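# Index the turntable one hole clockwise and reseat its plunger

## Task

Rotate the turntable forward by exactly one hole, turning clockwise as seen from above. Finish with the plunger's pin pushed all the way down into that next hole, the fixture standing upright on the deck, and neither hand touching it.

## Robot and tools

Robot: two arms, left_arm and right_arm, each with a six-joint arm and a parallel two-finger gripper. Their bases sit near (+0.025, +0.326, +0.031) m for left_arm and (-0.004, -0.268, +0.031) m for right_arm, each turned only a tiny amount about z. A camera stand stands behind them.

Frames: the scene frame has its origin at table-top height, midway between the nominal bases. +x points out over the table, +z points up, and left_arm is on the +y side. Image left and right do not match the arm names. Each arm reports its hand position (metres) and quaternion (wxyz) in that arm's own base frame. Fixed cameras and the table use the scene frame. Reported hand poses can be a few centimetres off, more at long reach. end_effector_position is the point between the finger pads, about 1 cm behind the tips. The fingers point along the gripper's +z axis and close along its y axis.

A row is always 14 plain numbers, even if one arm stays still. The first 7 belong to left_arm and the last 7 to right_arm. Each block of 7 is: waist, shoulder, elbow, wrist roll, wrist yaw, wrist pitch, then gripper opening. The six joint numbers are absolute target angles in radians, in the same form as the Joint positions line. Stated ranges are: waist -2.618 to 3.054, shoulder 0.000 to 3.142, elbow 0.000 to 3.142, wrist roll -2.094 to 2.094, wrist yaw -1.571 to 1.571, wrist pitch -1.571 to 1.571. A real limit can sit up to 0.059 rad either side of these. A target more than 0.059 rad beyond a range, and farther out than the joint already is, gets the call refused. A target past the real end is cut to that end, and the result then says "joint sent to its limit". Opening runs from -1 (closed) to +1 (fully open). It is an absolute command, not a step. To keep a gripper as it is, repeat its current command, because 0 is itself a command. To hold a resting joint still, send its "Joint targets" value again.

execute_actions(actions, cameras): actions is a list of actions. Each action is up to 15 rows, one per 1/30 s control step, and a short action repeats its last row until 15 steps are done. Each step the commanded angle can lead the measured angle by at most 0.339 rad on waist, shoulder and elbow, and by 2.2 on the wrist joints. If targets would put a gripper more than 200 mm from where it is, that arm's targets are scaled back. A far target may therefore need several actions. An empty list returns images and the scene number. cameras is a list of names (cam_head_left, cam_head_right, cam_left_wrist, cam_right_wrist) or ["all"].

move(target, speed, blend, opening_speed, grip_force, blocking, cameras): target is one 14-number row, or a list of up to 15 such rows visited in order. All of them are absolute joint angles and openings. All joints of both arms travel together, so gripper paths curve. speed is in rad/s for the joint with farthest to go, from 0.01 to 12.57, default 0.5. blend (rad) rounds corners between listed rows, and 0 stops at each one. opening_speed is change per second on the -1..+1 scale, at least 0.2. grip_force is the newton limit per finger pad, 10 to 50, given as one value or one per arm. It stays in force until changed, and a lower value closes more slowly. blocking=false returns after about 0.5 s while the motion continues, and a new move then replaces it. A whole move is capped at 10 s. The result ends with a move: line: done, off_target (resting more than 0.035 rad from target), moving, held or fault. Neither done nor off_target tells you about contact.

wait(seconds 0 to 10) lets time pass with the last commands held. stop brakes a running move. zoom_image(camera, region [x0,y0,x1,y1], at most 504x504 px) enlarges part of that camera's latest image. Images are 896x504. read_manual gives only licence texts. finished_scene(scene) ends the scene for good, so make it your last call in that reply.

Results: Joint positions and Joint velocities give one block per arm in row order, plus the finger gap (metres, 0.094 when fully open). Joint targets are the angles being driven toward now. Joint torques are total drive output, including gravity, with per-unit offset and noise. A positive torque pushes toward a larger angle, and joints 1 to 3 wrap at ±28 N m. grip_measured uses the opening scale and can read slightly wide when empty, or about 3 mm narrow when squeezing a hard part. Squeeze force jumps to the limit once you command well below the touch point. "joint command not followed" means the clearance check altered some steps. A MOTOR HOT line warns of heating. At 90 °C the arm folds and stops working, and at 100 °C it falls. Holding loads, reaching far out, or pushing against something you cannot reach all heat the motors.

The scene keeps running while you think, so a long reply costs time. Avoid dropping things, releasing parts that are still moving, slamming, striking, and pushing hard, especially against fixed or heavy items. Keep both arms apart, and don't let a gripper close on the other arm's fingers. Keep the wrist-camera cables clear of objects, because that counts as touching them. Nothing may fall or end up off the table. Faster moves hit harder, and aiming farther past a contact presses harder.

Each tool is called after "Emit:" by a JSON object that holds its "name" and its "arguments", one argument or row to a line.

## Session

Emit:
{"name": "execute_actions", "arguments": {
  "actions": []
}}

Emit:
{"name": "zoom_image", "arguments": {
  "camera": "cam_head_left",
  "region": [370, 240, 530, 380]
}}

Scene clock: 0.00 s.
left_arm: end_effector_position=(+0.3810, +0.0007, +0.1415) grip_measured=+1.000 end_effector_quat_wxyz=(+0.682, -0.014, +0.730, +0.047) | right_arm: end_effector_position=(+0.3601, -0.0484, +0.1412) grip_measured=+1.000 end_effector_quat_wxyz=(+0.679, +0.114, +0.720, -0.089)
Joint names: [waist, shoulder, elbow, wrist roll, wrist yaw, wrist pitch]
Joint positions: left_arm=[-0.079 1.56 0.222 0.039 -0.166 1.272 0.094] | right_arm=[0.009 1.506 0.165 0.047 0.296 1.275 0.094]
Joint velocities: within noise
Joint torques (N m): no reading
Heat: left arm: 29 °C; right arm: 29 °C.
Joint targets: left_arm=[-0.079 1.557 0.226 0.038 -0.166 1.267] | right_arm=[0.009 1.502 0.170 0.046 0.296 1.269]
Tool commands: left_gripper/opening=+1.0 right_gripper/opening=+1.0

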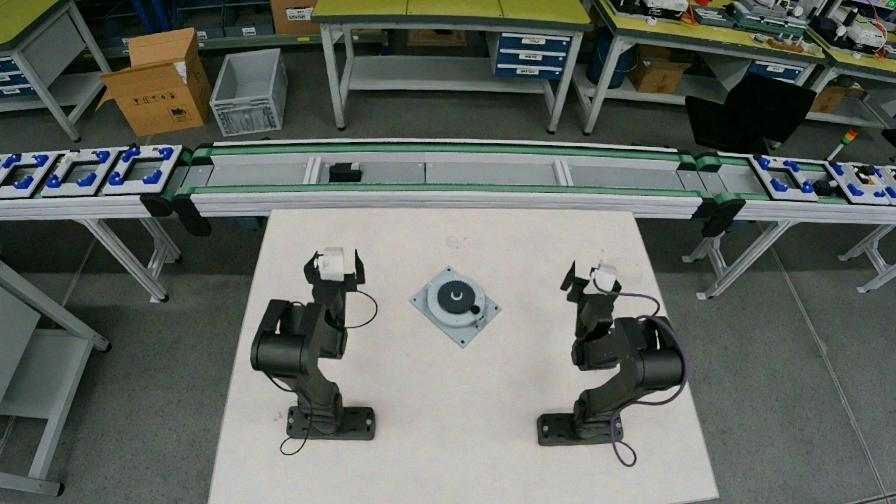

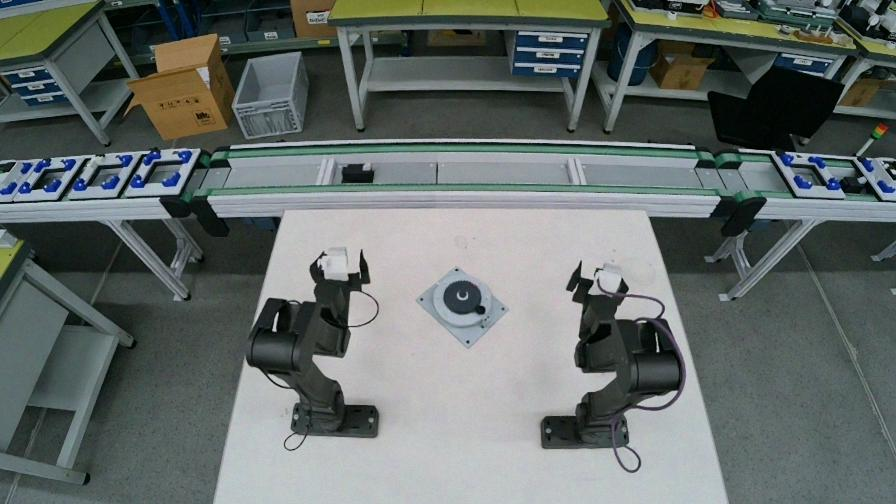

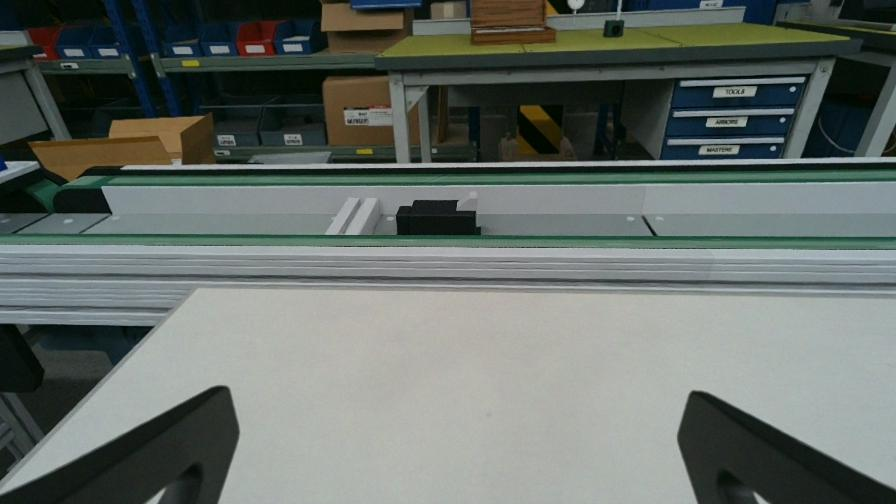

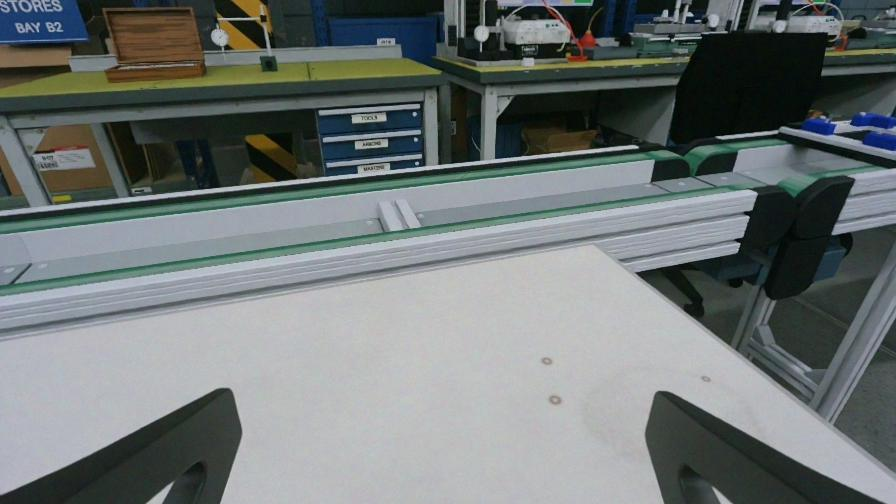

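Scaled by 3.150 from the camera's 896x504 image, which has a finer 1280x720 frame.

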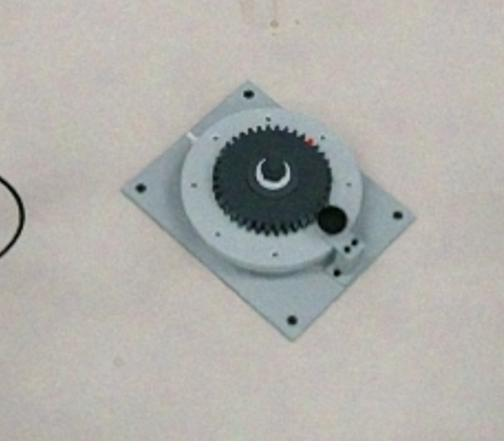

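Emit:
{"name": "move", "arguments": {
  "target": [
    [-0.4,1.6,1.4,-0.6,0,-1.19,-0.2,0.715,0.886,0.071,0,0,0.465,0],
    [-0.735,2.306,2.165,-0.6,0,-1.42,-0.2,0.715,1.828,0.09,0,0,1.41,0]
  ],
  "speed": 0.9,
  "blend": 0.1,
  "cameras": ["all"]
}}

Scene clock: 29.53 s.
left_arm: end_effector_position=(+0.3325, -0.3019, +0.0901) grip_measured=-0.199 end_effector_quat_wxyz=(+0.007, +0.075, +0.997, -0.006) | right_arm: end_effector_position=(+0.2579, +0.2193, +0.0358) grip_measured=+0.002 end_effector_quat_wxyz=(+0.536, -0.279, +0.772, +0.196)
Joint names: [waist, shoulder, elbow, wrist roll, wrist yaw, wrist pitch]
Joint positions: left_arm=[-0.739 2.287 2.138 -0.589 0.001 -1.403 0.038] | right_arm=[0.706 1.814 0.083 0.007 0.008 1.375 0.047]
Joint torques (N m): left_arm=[0.28 -11.47 7.34 -0.11 -0.02 0.22] | right_arm=[0.85 -3.79 3.9 -0.05 -0.1 2.06]
Heat: left arm: 29 °C; right arm: 34 °C.
Joint targets: left_arm=[-0.735 2.306 2.165 -0.600 0.000 -1.420] | right_arm=[0.715 1.828 0.090 0.000 0.000 1.410]
move: done

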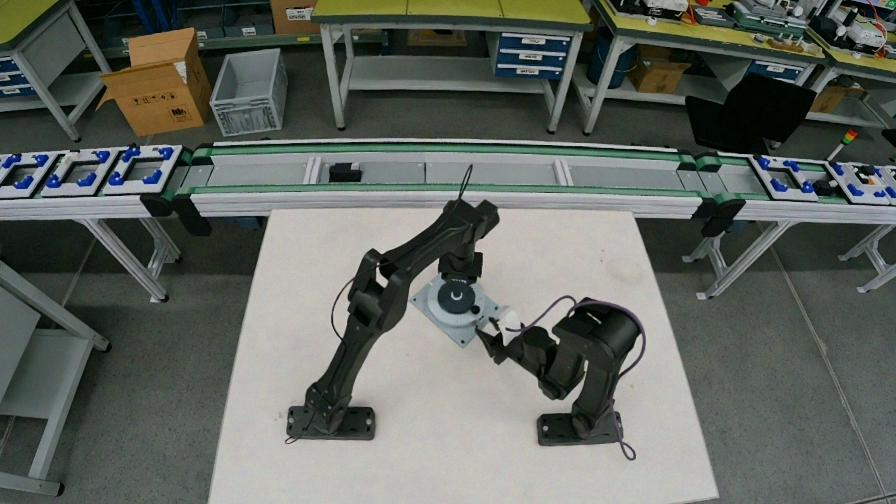

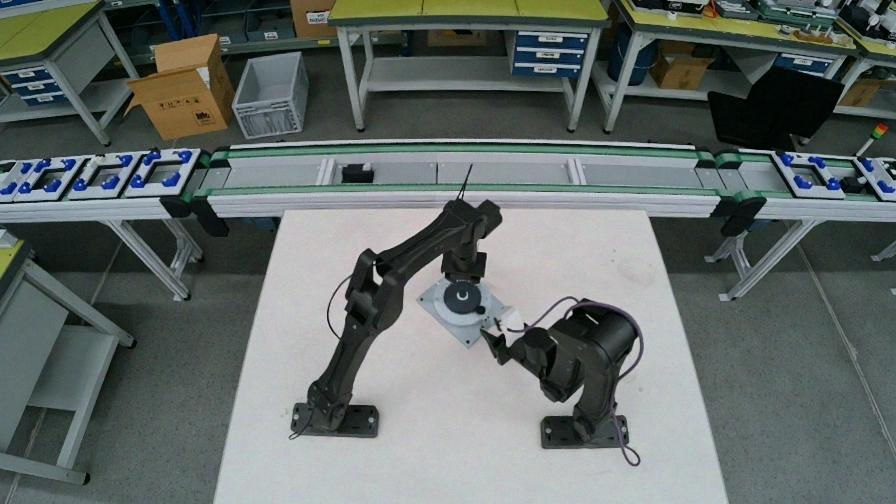

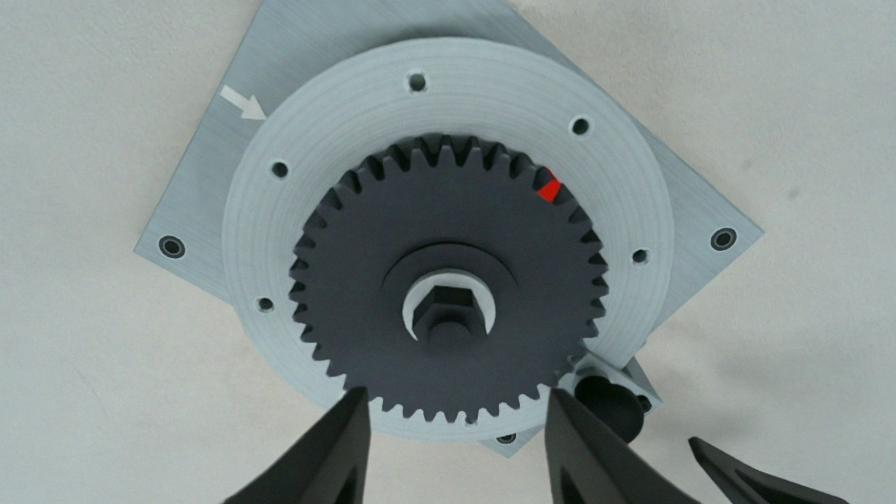

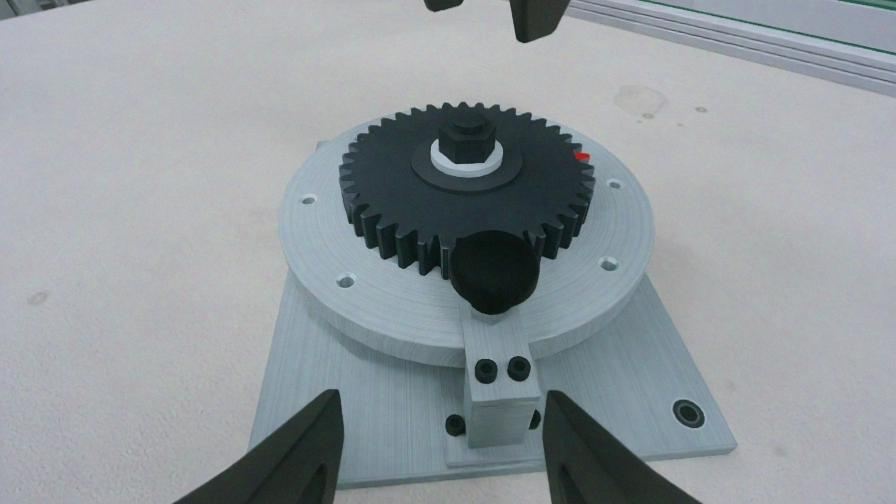

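Emit:
{"name": "move", "arguments": {
  "target": [
    [-0.735,2.306,2.10,-1.07,0,-1.36,-0.2,0.678,1.80,0.06,0,0,1.42,-0.1],
    [-0.739,2.297,1.939,-1.07,0,-1.22,-0.2,0.678,2.02,0.291,0,0,1.448,-0.1]
  ],
  "speed": 0.4,
  "cameras": ["cam_left_wrist","cam_right_wrist"]
}}

Scene clock: 63.47 s.
left_arm: end_effector_position=(+0.3299, -0.2997, +0.0442) grip_measured=-0.199 end_effector_quat_wxyz=(+0.001, -0.159, +0.987, -0.002) | right_arm: end_effector_position=(+0.3034, +0.2488, +0.0313) grip_measured=-0.098 end_effector_quat_wxyz=(+0.556, -0.268, +0.762, +0.198)
Joint names: [waist, shoulder, elbow, wrist roll, wrist yaw, wrist pitch]
Joint positions: left_arm=[-0.739 2.287 1.956 -1.059 0.001 -1.235 0.038] | right_arm=[0.687 2.001 0.283 0.007 0.007 1.41 0.042]
Joint torques (N m): left_arm=[-0.05 -12.27 3.9 -0.11 -0.02 0.58] | right_arm=[-0.98 -5.23 4.01 -0.04 -0.08 2.11]
Heat: left arm: 34 °C; right arm: 35 °C.
Joint targets: left_arm=[-0.739 2.297 1.939 -1.070 0.000 -1.220] | right_arm=[0.678 2.020 0.291 0.000 0.000 1.448]
move: off_target (right_arm); right_arm: the wrist pitch is farthest, 0.038 rad from its target
Images, in order (width x height): cam_left_wrist 896x504, cam_right_wrist 896x504.

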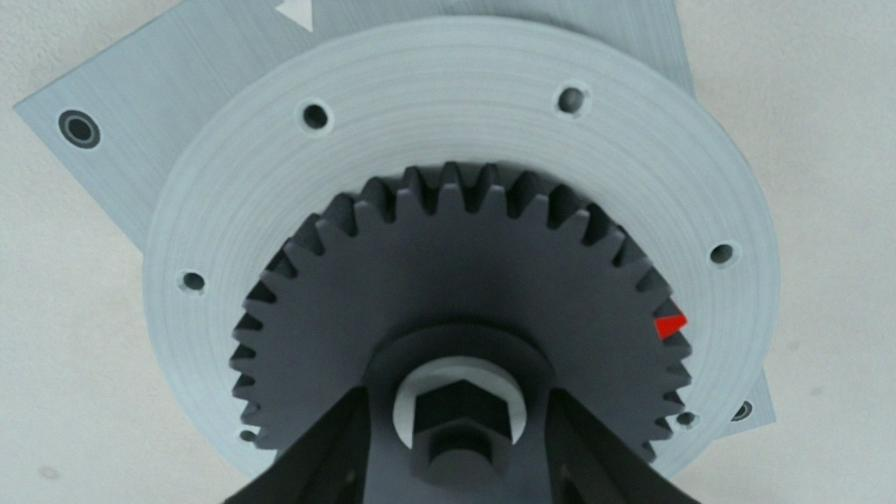

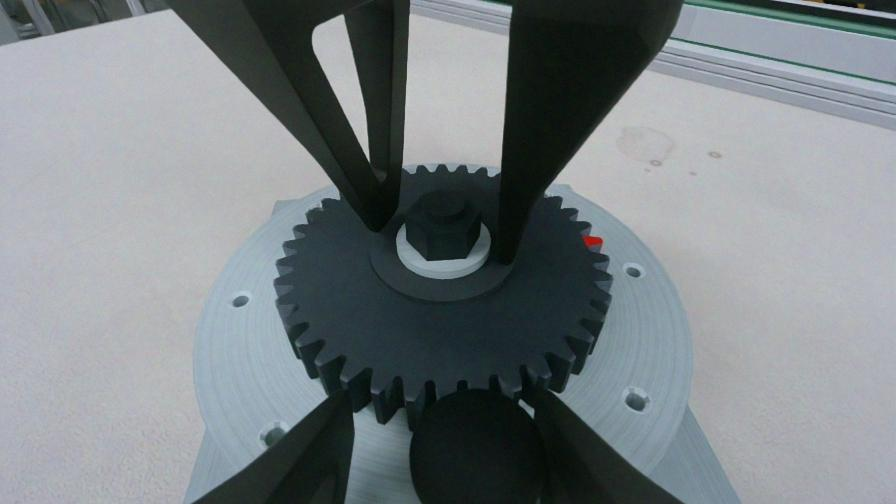

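Emit:
{"name": "move", "arguments": {
  "target": [
    [-0.739,2.297,1.939,-1.07,0,-1.22,-0.2,0.662,2.032,0.291,0,0,1.448,-0.1],
    [-0.739,2.297,1.939,-1.07,0,-1.22,-1,0.662,2.032,0.291,0,0,1.448,-1]
  ],
  "speed": 0.2,
  "opening_speed": 0.5,
  "cameras": ["cam_left_wrist","cam_right_wrist"]
}}

Scene clock: 73.30 s.
left_arm: end_effector_position=(+0.3302, -0.3002, +0.0442) grip_measured=-0.618 end_effector_quat_wxyz=(+0.001, -0.158, +0.987, -0.004) | right_arm: end_effector_position=(+0.3067, +0.2434, +0.0277) grip_measured=-0.472 end_effector_quat_wxyz=(+0.554, -0.262, +0.766, +0.193)
Joint names: [waist, shoulder, elbow, wrist roll, wrist yaw, wrist pitch]
Joint positions: left_arm=[-0.739 2.287 1.956 -1.056 0.002 -1.232 0.018] | right_arm=[0.671 2.012 0.283 0.007 0.006 1.412 0.025]
Joint torques (N m): left_arm=[-0.02 -12.29 3.88 -0.14 -0.03 0.57] | right_arm=[-0.98 -5.16 3.95 -0.05 -0.08 2.09]
Heat: left arm: 35 °C; right arm: 37 °C.
Joint targets: left_arm=[-0.739 2.297 1.939 -1.070 0.000 -1.220] | right_arm=[0.662 2.032 0.291 0.000 0.000 1.448]
move: off_target (right_arm); target 2's new numbers were sent with right_arm's wrist pitch 0.036 rad from that target; right_arm: the wrist pitch is farthest, 0.036 rad from its target
Images, in order (width x height): cam_left_wrist 896x504, cam_right_wrist 896x504.

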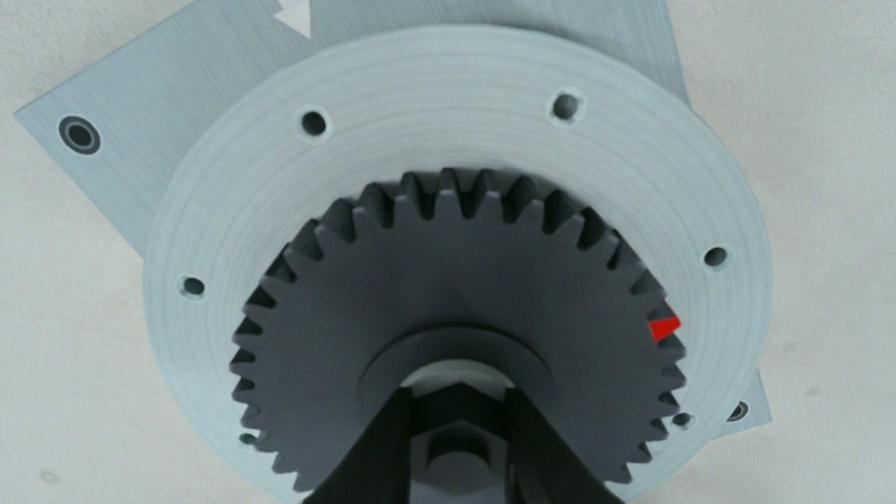

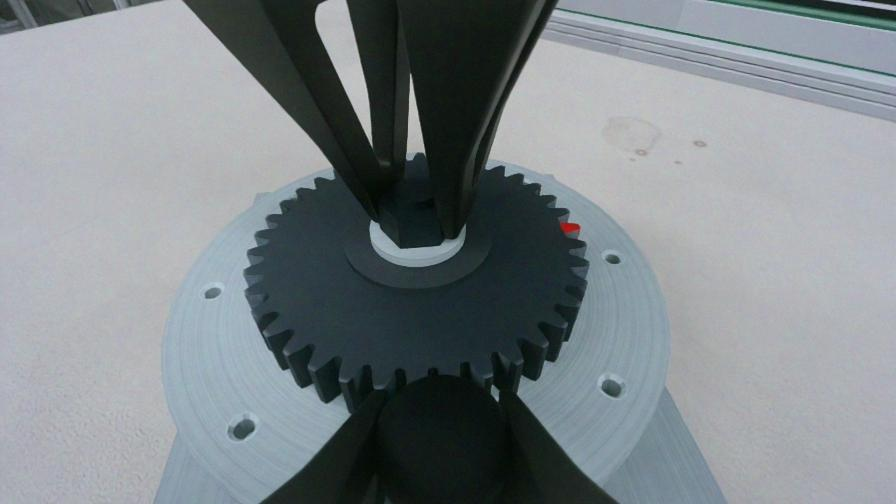

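Emit:
{"name": "move", "arguments": {
  "target": [
    [-0.739,2.297,1.939,-1.07,0,-1.22,-1,0.662,1.78,0.345,0,0,1.555,-1],
    [-0.739,2.297,1.939,-0.55,0,-1.22,-1,0.662,1.78,0.345,0,0,1.555,-1],
    [-0.739,2.297,1.939,-0.55,0,-1.22,-1,0.662,1.98,0.30,0,0,1.42,-1]
  ],
  "speed": [0.2,0.4,0.3],
  "cameras": ["cam_left_wrist","cam_right_wrist"]
}}

Scene clock: 88.13 s.
left_arm: end_effector_position=(+0.3310, -0.3009, +0.0442) grip_measured=-0.619 end_effector_quat_wxyz=(+0.004, +0.087, +0.996, -0.004) | right_arm: end_effector_position=(+0.3071, +0.2437, +0.0324) grip_measured=-0.472 end_effector_quat_wxyz=(+0.551, -0.263, +0.768, +0.192)
Joint names: [waist, shoulder, elbow, wrist roll, wrist yaw, wrist pitch]
Joint positions: left_arm=[-0.739 2.287 1.956 -0.566 0.002 -1.228 0.018] | right_arm=[0.671 1.964 0.286 0.006 0.006 1.354 0.025]
Joint torques (N m): left_arm=[-0.03 -12.29 3.92 0.18 -0.01 0.53] | right_arm=[-0.96 -5.3 4.94 -0.03 -0.08 2.37]
Heat: left arm: 36 °C; right arm: 43 °C.
Joint targets: left_arm=[-0.739 2.297 1.939 -0.550 0.000 -1.220] | right_arm=[0.662 1.980 0.300 0.000 0.000 1.420]
move: off_target (right_arm); right_arm: the wrist pitch is farthest, 0.066 rad from its target
Images, in order (width x height): cam_left_wrist 896x504, cam_right_wrist 896x504.

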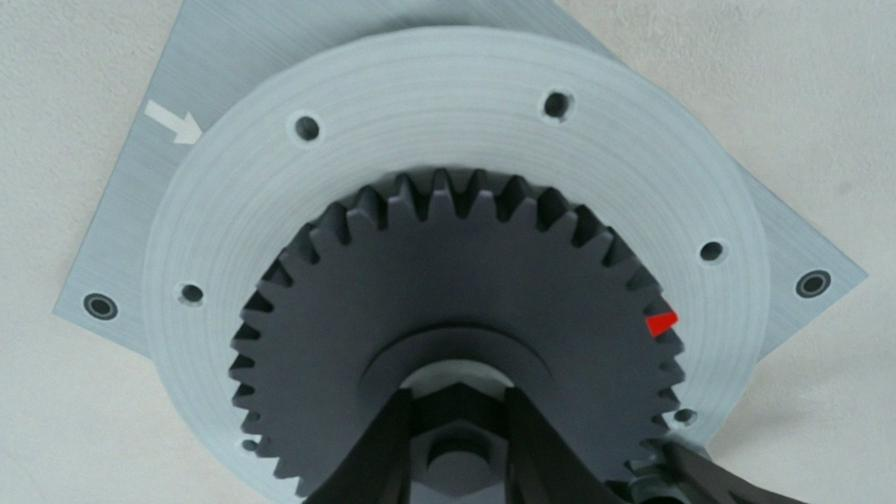

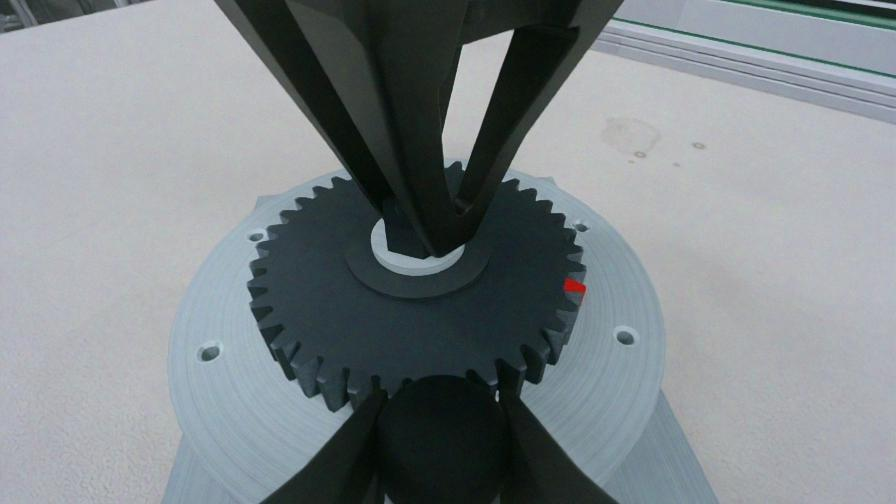

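Emit:
{"name": "move", "arguments": {
  "target": [
    [-0.739,2.297,1.939,-0.55,0,-1.22,-1,0.662,1.98,0.30,0,0,1.40,-1],
    [-0.739,2.297,1.939,-0.55,0,-1.22,-1,0.662,1.98,0.30,0,0,1.40,-0.1],
    [-0.739,2.297,1.939,-0.55,0,-1.22,-1,0.665,1.81,0.08,0,0,1.42,-0.1],
    [-0.739,2.297,1.939,-0.225,0,-1.22,-1,0.665,1.81,0.08,0,0,1.42,-0.1]
  ],
  "speed": [0.4,0.4,0.4,0.2],
  "cameras": ["cam_left_wrist","cam_right_wrist"]
}}

Scene clock: 98.30 s.
left_arm: end_effector_position=(+0.3312, -0.3009, +0.0442) grip_measured=-0.619 end_effector_quat_wxyz=(+0.005, +0.230, +0.973, -0.004) | right_arm: end_effector_position=(+0.2655, +0.2107, +0.0343) grip_measured=-0.102 end_effector_quat_wxyz=(+0.539, -0.266, +0.777, +0.187)
Joint names: [waist, shoulder, elbow, wrist roll, wrist yaw, wrist pitch]
Joint positions: left_arm=[-0.739 2.287 1.956 -0.274 0.002 -1.227 0.018] | right_arm=[0.671 1.831 0.084 0.006 0.006 1.389 0.042]
Joint torques (N m): left_arm=[-0.03 -12.27 3.92 0.57 -0.02 0.51] | right_arm=[-0.57 -6.54 2.69 -0.04 -0.08 2.01]
Heat: left arm: 36 °C; right arm: 41 °C.
Joint targets: left_arm=[-0.739 2.297 1.939 -0.225 0.000 -1.220] | right_arm=[0.665 1.810 0.080 0.000 0.000 1.420]
move: off_target (left_arm); target 2's new numbers were sent with right_arm's wrist pitch 0.046 rad from that target; left_arm: the wrist roll is farthest, 0.049 rad from its target
Images, in order (width x height): cam_left_wrist 896x504, cam_right_wrist 896x504.

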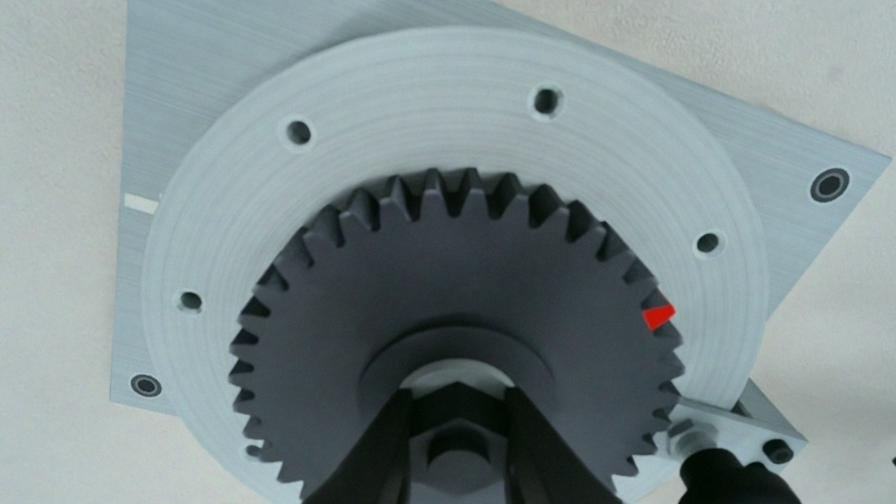

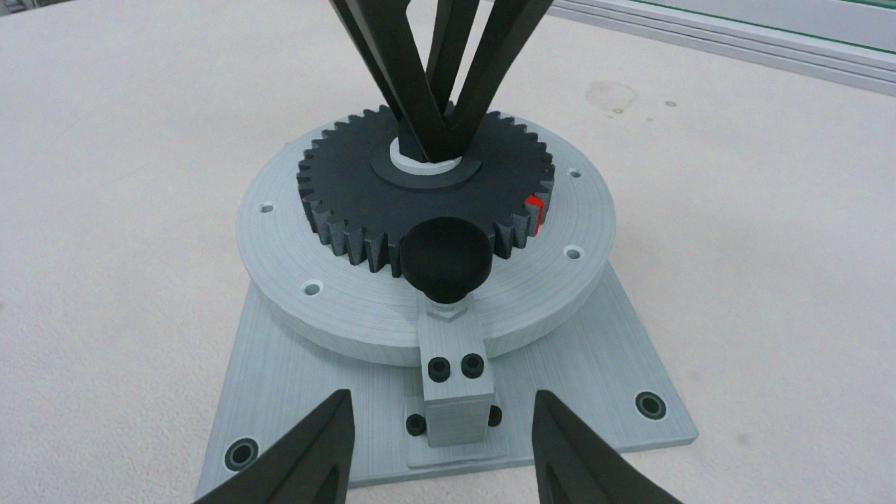

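Emit:
{"name": "move", "arguments": {
  "target": [-0.739,2.297,1.939,-0.19,0,-1.22,-1,0.665,1.81,0.08,0,0,1.42,-0.1],
  "speed": 0.1,
  "cameras": ["cam_right_wrist"]
}}

Scene clock: 107.33 s.
left_arm: end_effector_position=(+0.3312, -0.3009, +0.0442) grip_measured=-0.619 end_effector_quat_wxyz=(+0.005, +0.250, +0.968, -0.004) | right_arm: end_effector_position=(+0.2655, +0.2107, +0.0343) grip_measured=-0.102 end_effector_quat_wxyz=(+0.539, -0.266, +0.777, +0.187)
Joint names: [waist, shoulder, elbow, wrist roll, wrist yaw, wrist pitch]
Joint positions: left_arm=[-0.739 2.287 1.956 -0.234 0.002 -1.227 0.018] | right_arm=[0.671 1.831 0.084 0.006 0.006 1.389 0.042]
Joint torques (N m): left_arm=[-0.03 -12.29 3.9 0.52 -0.01 0.51] | right_arm=[-0.66 -6.58 2.61 -0.04 -0.07 2.03]
Heat: left arm: 37 °C; right arm: 40 °C.
Joint targets: left_arm=[-0.739 2.297 1.939 -0.190 0.000 -1.220] | right_arm=[0.665 1.810 0.080 0.000 0.000 1.420]
move: off_target (left_arm); left_arm: the wrist roll is farthest, 0.044 rad from its target
Images, in order (width x height): cam_right_wrist 896x504.

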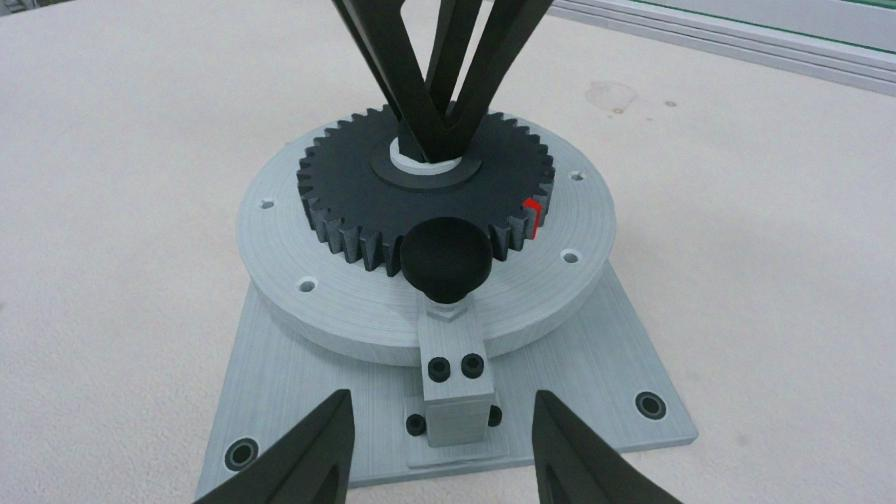

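Emit:
{"name": "move", "arguments": {
  "target": [-0.739,2.297,1.939,-0.15,0,-1.22,-1,0.665,1.81,0.08,0,0,1.42,-0.1],
  "speed": 0.06,
  "cameras": ["cam_right_wrist"]
}}

Scene clock: 114.00 s.
left_arm: end_effector_position=(+0.3312, -0.3009, +0.0442) grip_measured=-0.619 end_effector_quat_wxyz=(+0.005, +0.266, +0.964, -0.004) | right_arm: end_effector_position=(+0.2655, +0.2107, +0.0343) grip_measured=-0.102 end_effector_quat_wxyz=(+0.539, -0.266, +0.777, +0.187)
Joint names: [waist, shoulder, elbow, wrist roll, wrist yaw, wrist pitch]
Joint positions: left_arm=[-0.739 2.287 1.956 -0.2 0.002 -1.227 0.018] | right_arm=[0.671 1.831 0.084 0.006 0.006 1.389 0.042]
Joint torques (N m): left_arm=[-0.05 -12.31 3.89 0.58 -0.02 0.52] | right_arm=[-0.65 -6.56 2.65 -0.03 -0.1 2.03]
Heat: left arm: 37 °C; right arm: 40 °C.
Joint targets: left_arm=[-0.739 2.297 1.939 -0.150 0.000 -1.220] | right_arm=[0.665 1.810 0.080 0.000 0.000 1.420]
move: off_target (left_arm); left_arm: the wrist roll is farthest, 0.050 rad from its target
Images, in order (width x height): cam_right_wrist 896x504.

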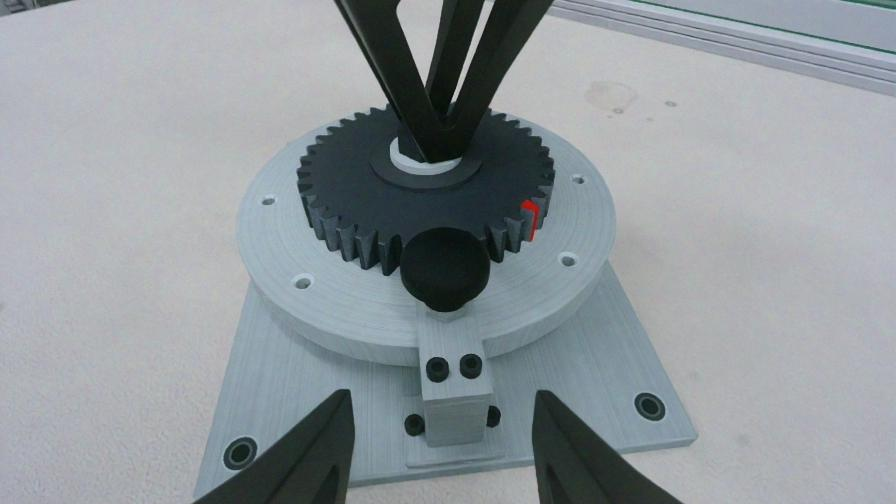

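Dropped. Relax, release, retreat both.

Emit:
{"name": "move", "arguments": {
  "target": [
    [-0.739,2.297,1.939,-0.2,0,-1.22,-1,0.665,1.81,0.08,0,0,1.42,-0.1],
    [-0.739,2.297,1.939,-0.2,0,-1.22,-0.1,0.665,1.81,0.08,0,0,1.42,-0.1]
  ],
  "opening_speed": 0.8
}}

Emit:
{"name": "move", "arguments": {
  "target": [-0.739,2.297,2.15,-0.2,0,-1.42,-0.1,0.665,1.81,0.08,0,0,1.42,-0.1],
  "cameras": ["cam_right_wrist","cam_left_wrist"]
}}

Emit:
{"name": "zoom_image", "arguments": {
  "camera": "cam_right_wrist",
  "region": [350, 180, 550, 380]
}}

Scene clock: 123.43 s.
left_arm: end_effector_position=(+0.3306, -0.3009, +0.0438) grip_measured=-0.101 end_effector_quat_wxyz=(+0.004, +0.262, +0.965, -0.004) | right_arm: end_effector_position=(+0.2655, +0.2107, +0.0343) grip_measured=-0.102 end_effector_quat_wxyz=(+0.539, -0.266, +0.777, +0.187)
Joint names: [waist, shoulder, elbow, wrist roll, wrist yaw, wrist pitch]
Joint positions: left_arm=[-0.739 2.287 1.955 -0.209 0.004 -1.227 0.042] | right_arm=[0.671 1.831 0.084 0.006 0.006 1.389 0.042]
Joint torques (N m): left_arm=[-0.05 -12.29 4.04 0.11 -0.03 0.51] | right_arm=[-0.66 -6.52 2.66 -0.03 -0.07 2.03]
Heat: left arm: 37 °C; right arm: 40 °C.
Joint targets: left_arm=[-0.739 2.297 1.939 -0.200 0.000 -1.220] | right_arm=[0.665 1.810 0.080 0.000 0.000 1.420]
move: done

Scene clock: 124.60 s.
left_arm: end_effector_position=(+0.3302, -0.3006, +0.0875) grip_measured=-0.101 end_effector_quat_wxyz=(+0.003, +0.262, +0.965, -0.003) | right_arm: end_effector_position=(+0.2655, +0.2107, +0.0343) grip_measured=-0.102 end_effector_quat_wxyz=(+0.539, -0.266, +0.777, +0.187)
Joint names: [waist, shoulder, elbow, wrist roll, wrist yaw, wrist pitch]
Joint positions: left_arm=[-0.739 2.287 2.128 -0.209 0.004 -1.404 0.042] | right_arm=[0.671 1.831 0.084 0.006 0.006 1.389 0.042]
Joint torques (N m): left_arm=[-0.03 -12.27 6.93 0.12 -0.05 0.24] | right_arm=[-0.65 -6.6 2.65 -0.05 -0.08 2.03]
Heat: left arm: 37 °C; right arm: 40 °C.
Joint targets: left_arm=[-0.739 2.297 2.150 -0.200 0.000 -1.420] | right_arm=[0.665 1.810 0.080 0.000 0.000 1.420]
move: done
Images, in order (width x height): cam_left_wrist 896x504, cam_right_wrist 896x504.

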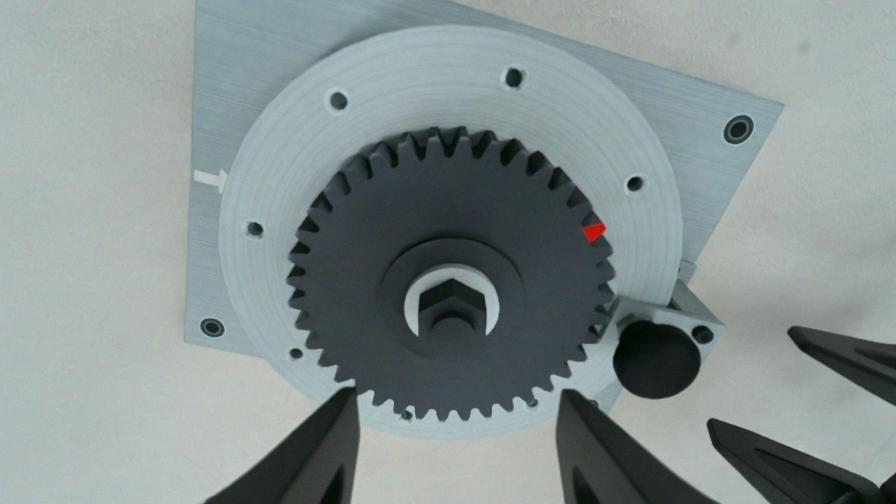

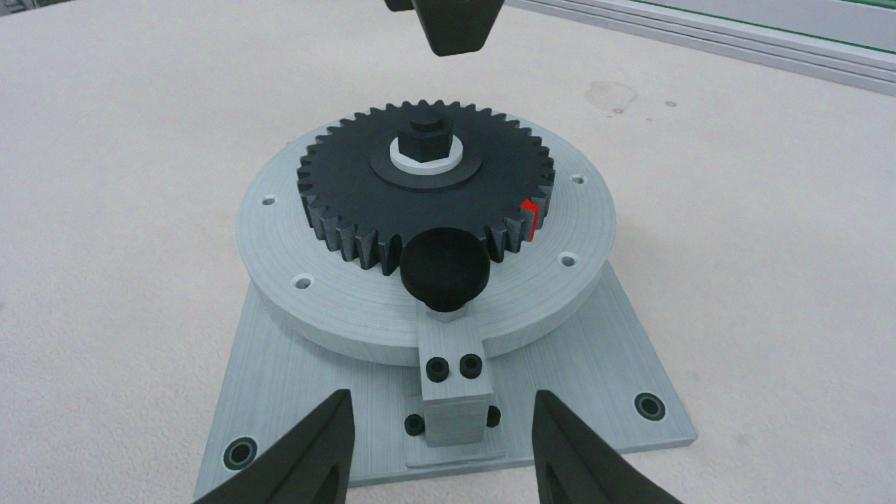

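Scaled by 2.520 from the camera's 896x504 image, which has a finer 1280x720 frame.

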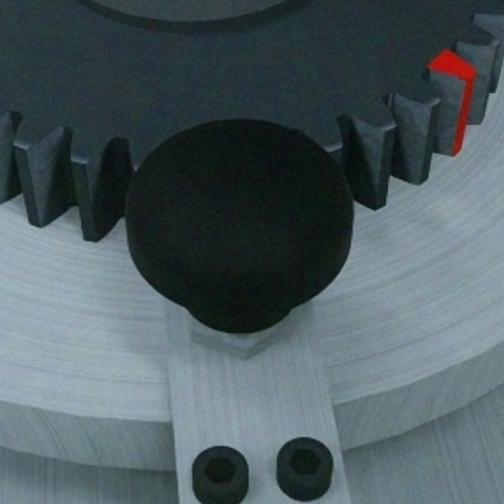

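Same as the seated state in scene 1.

Emit:
{"name": "finished_scene", "arguments": {
  "scene": 2
}}

The scene is finished: the task was done.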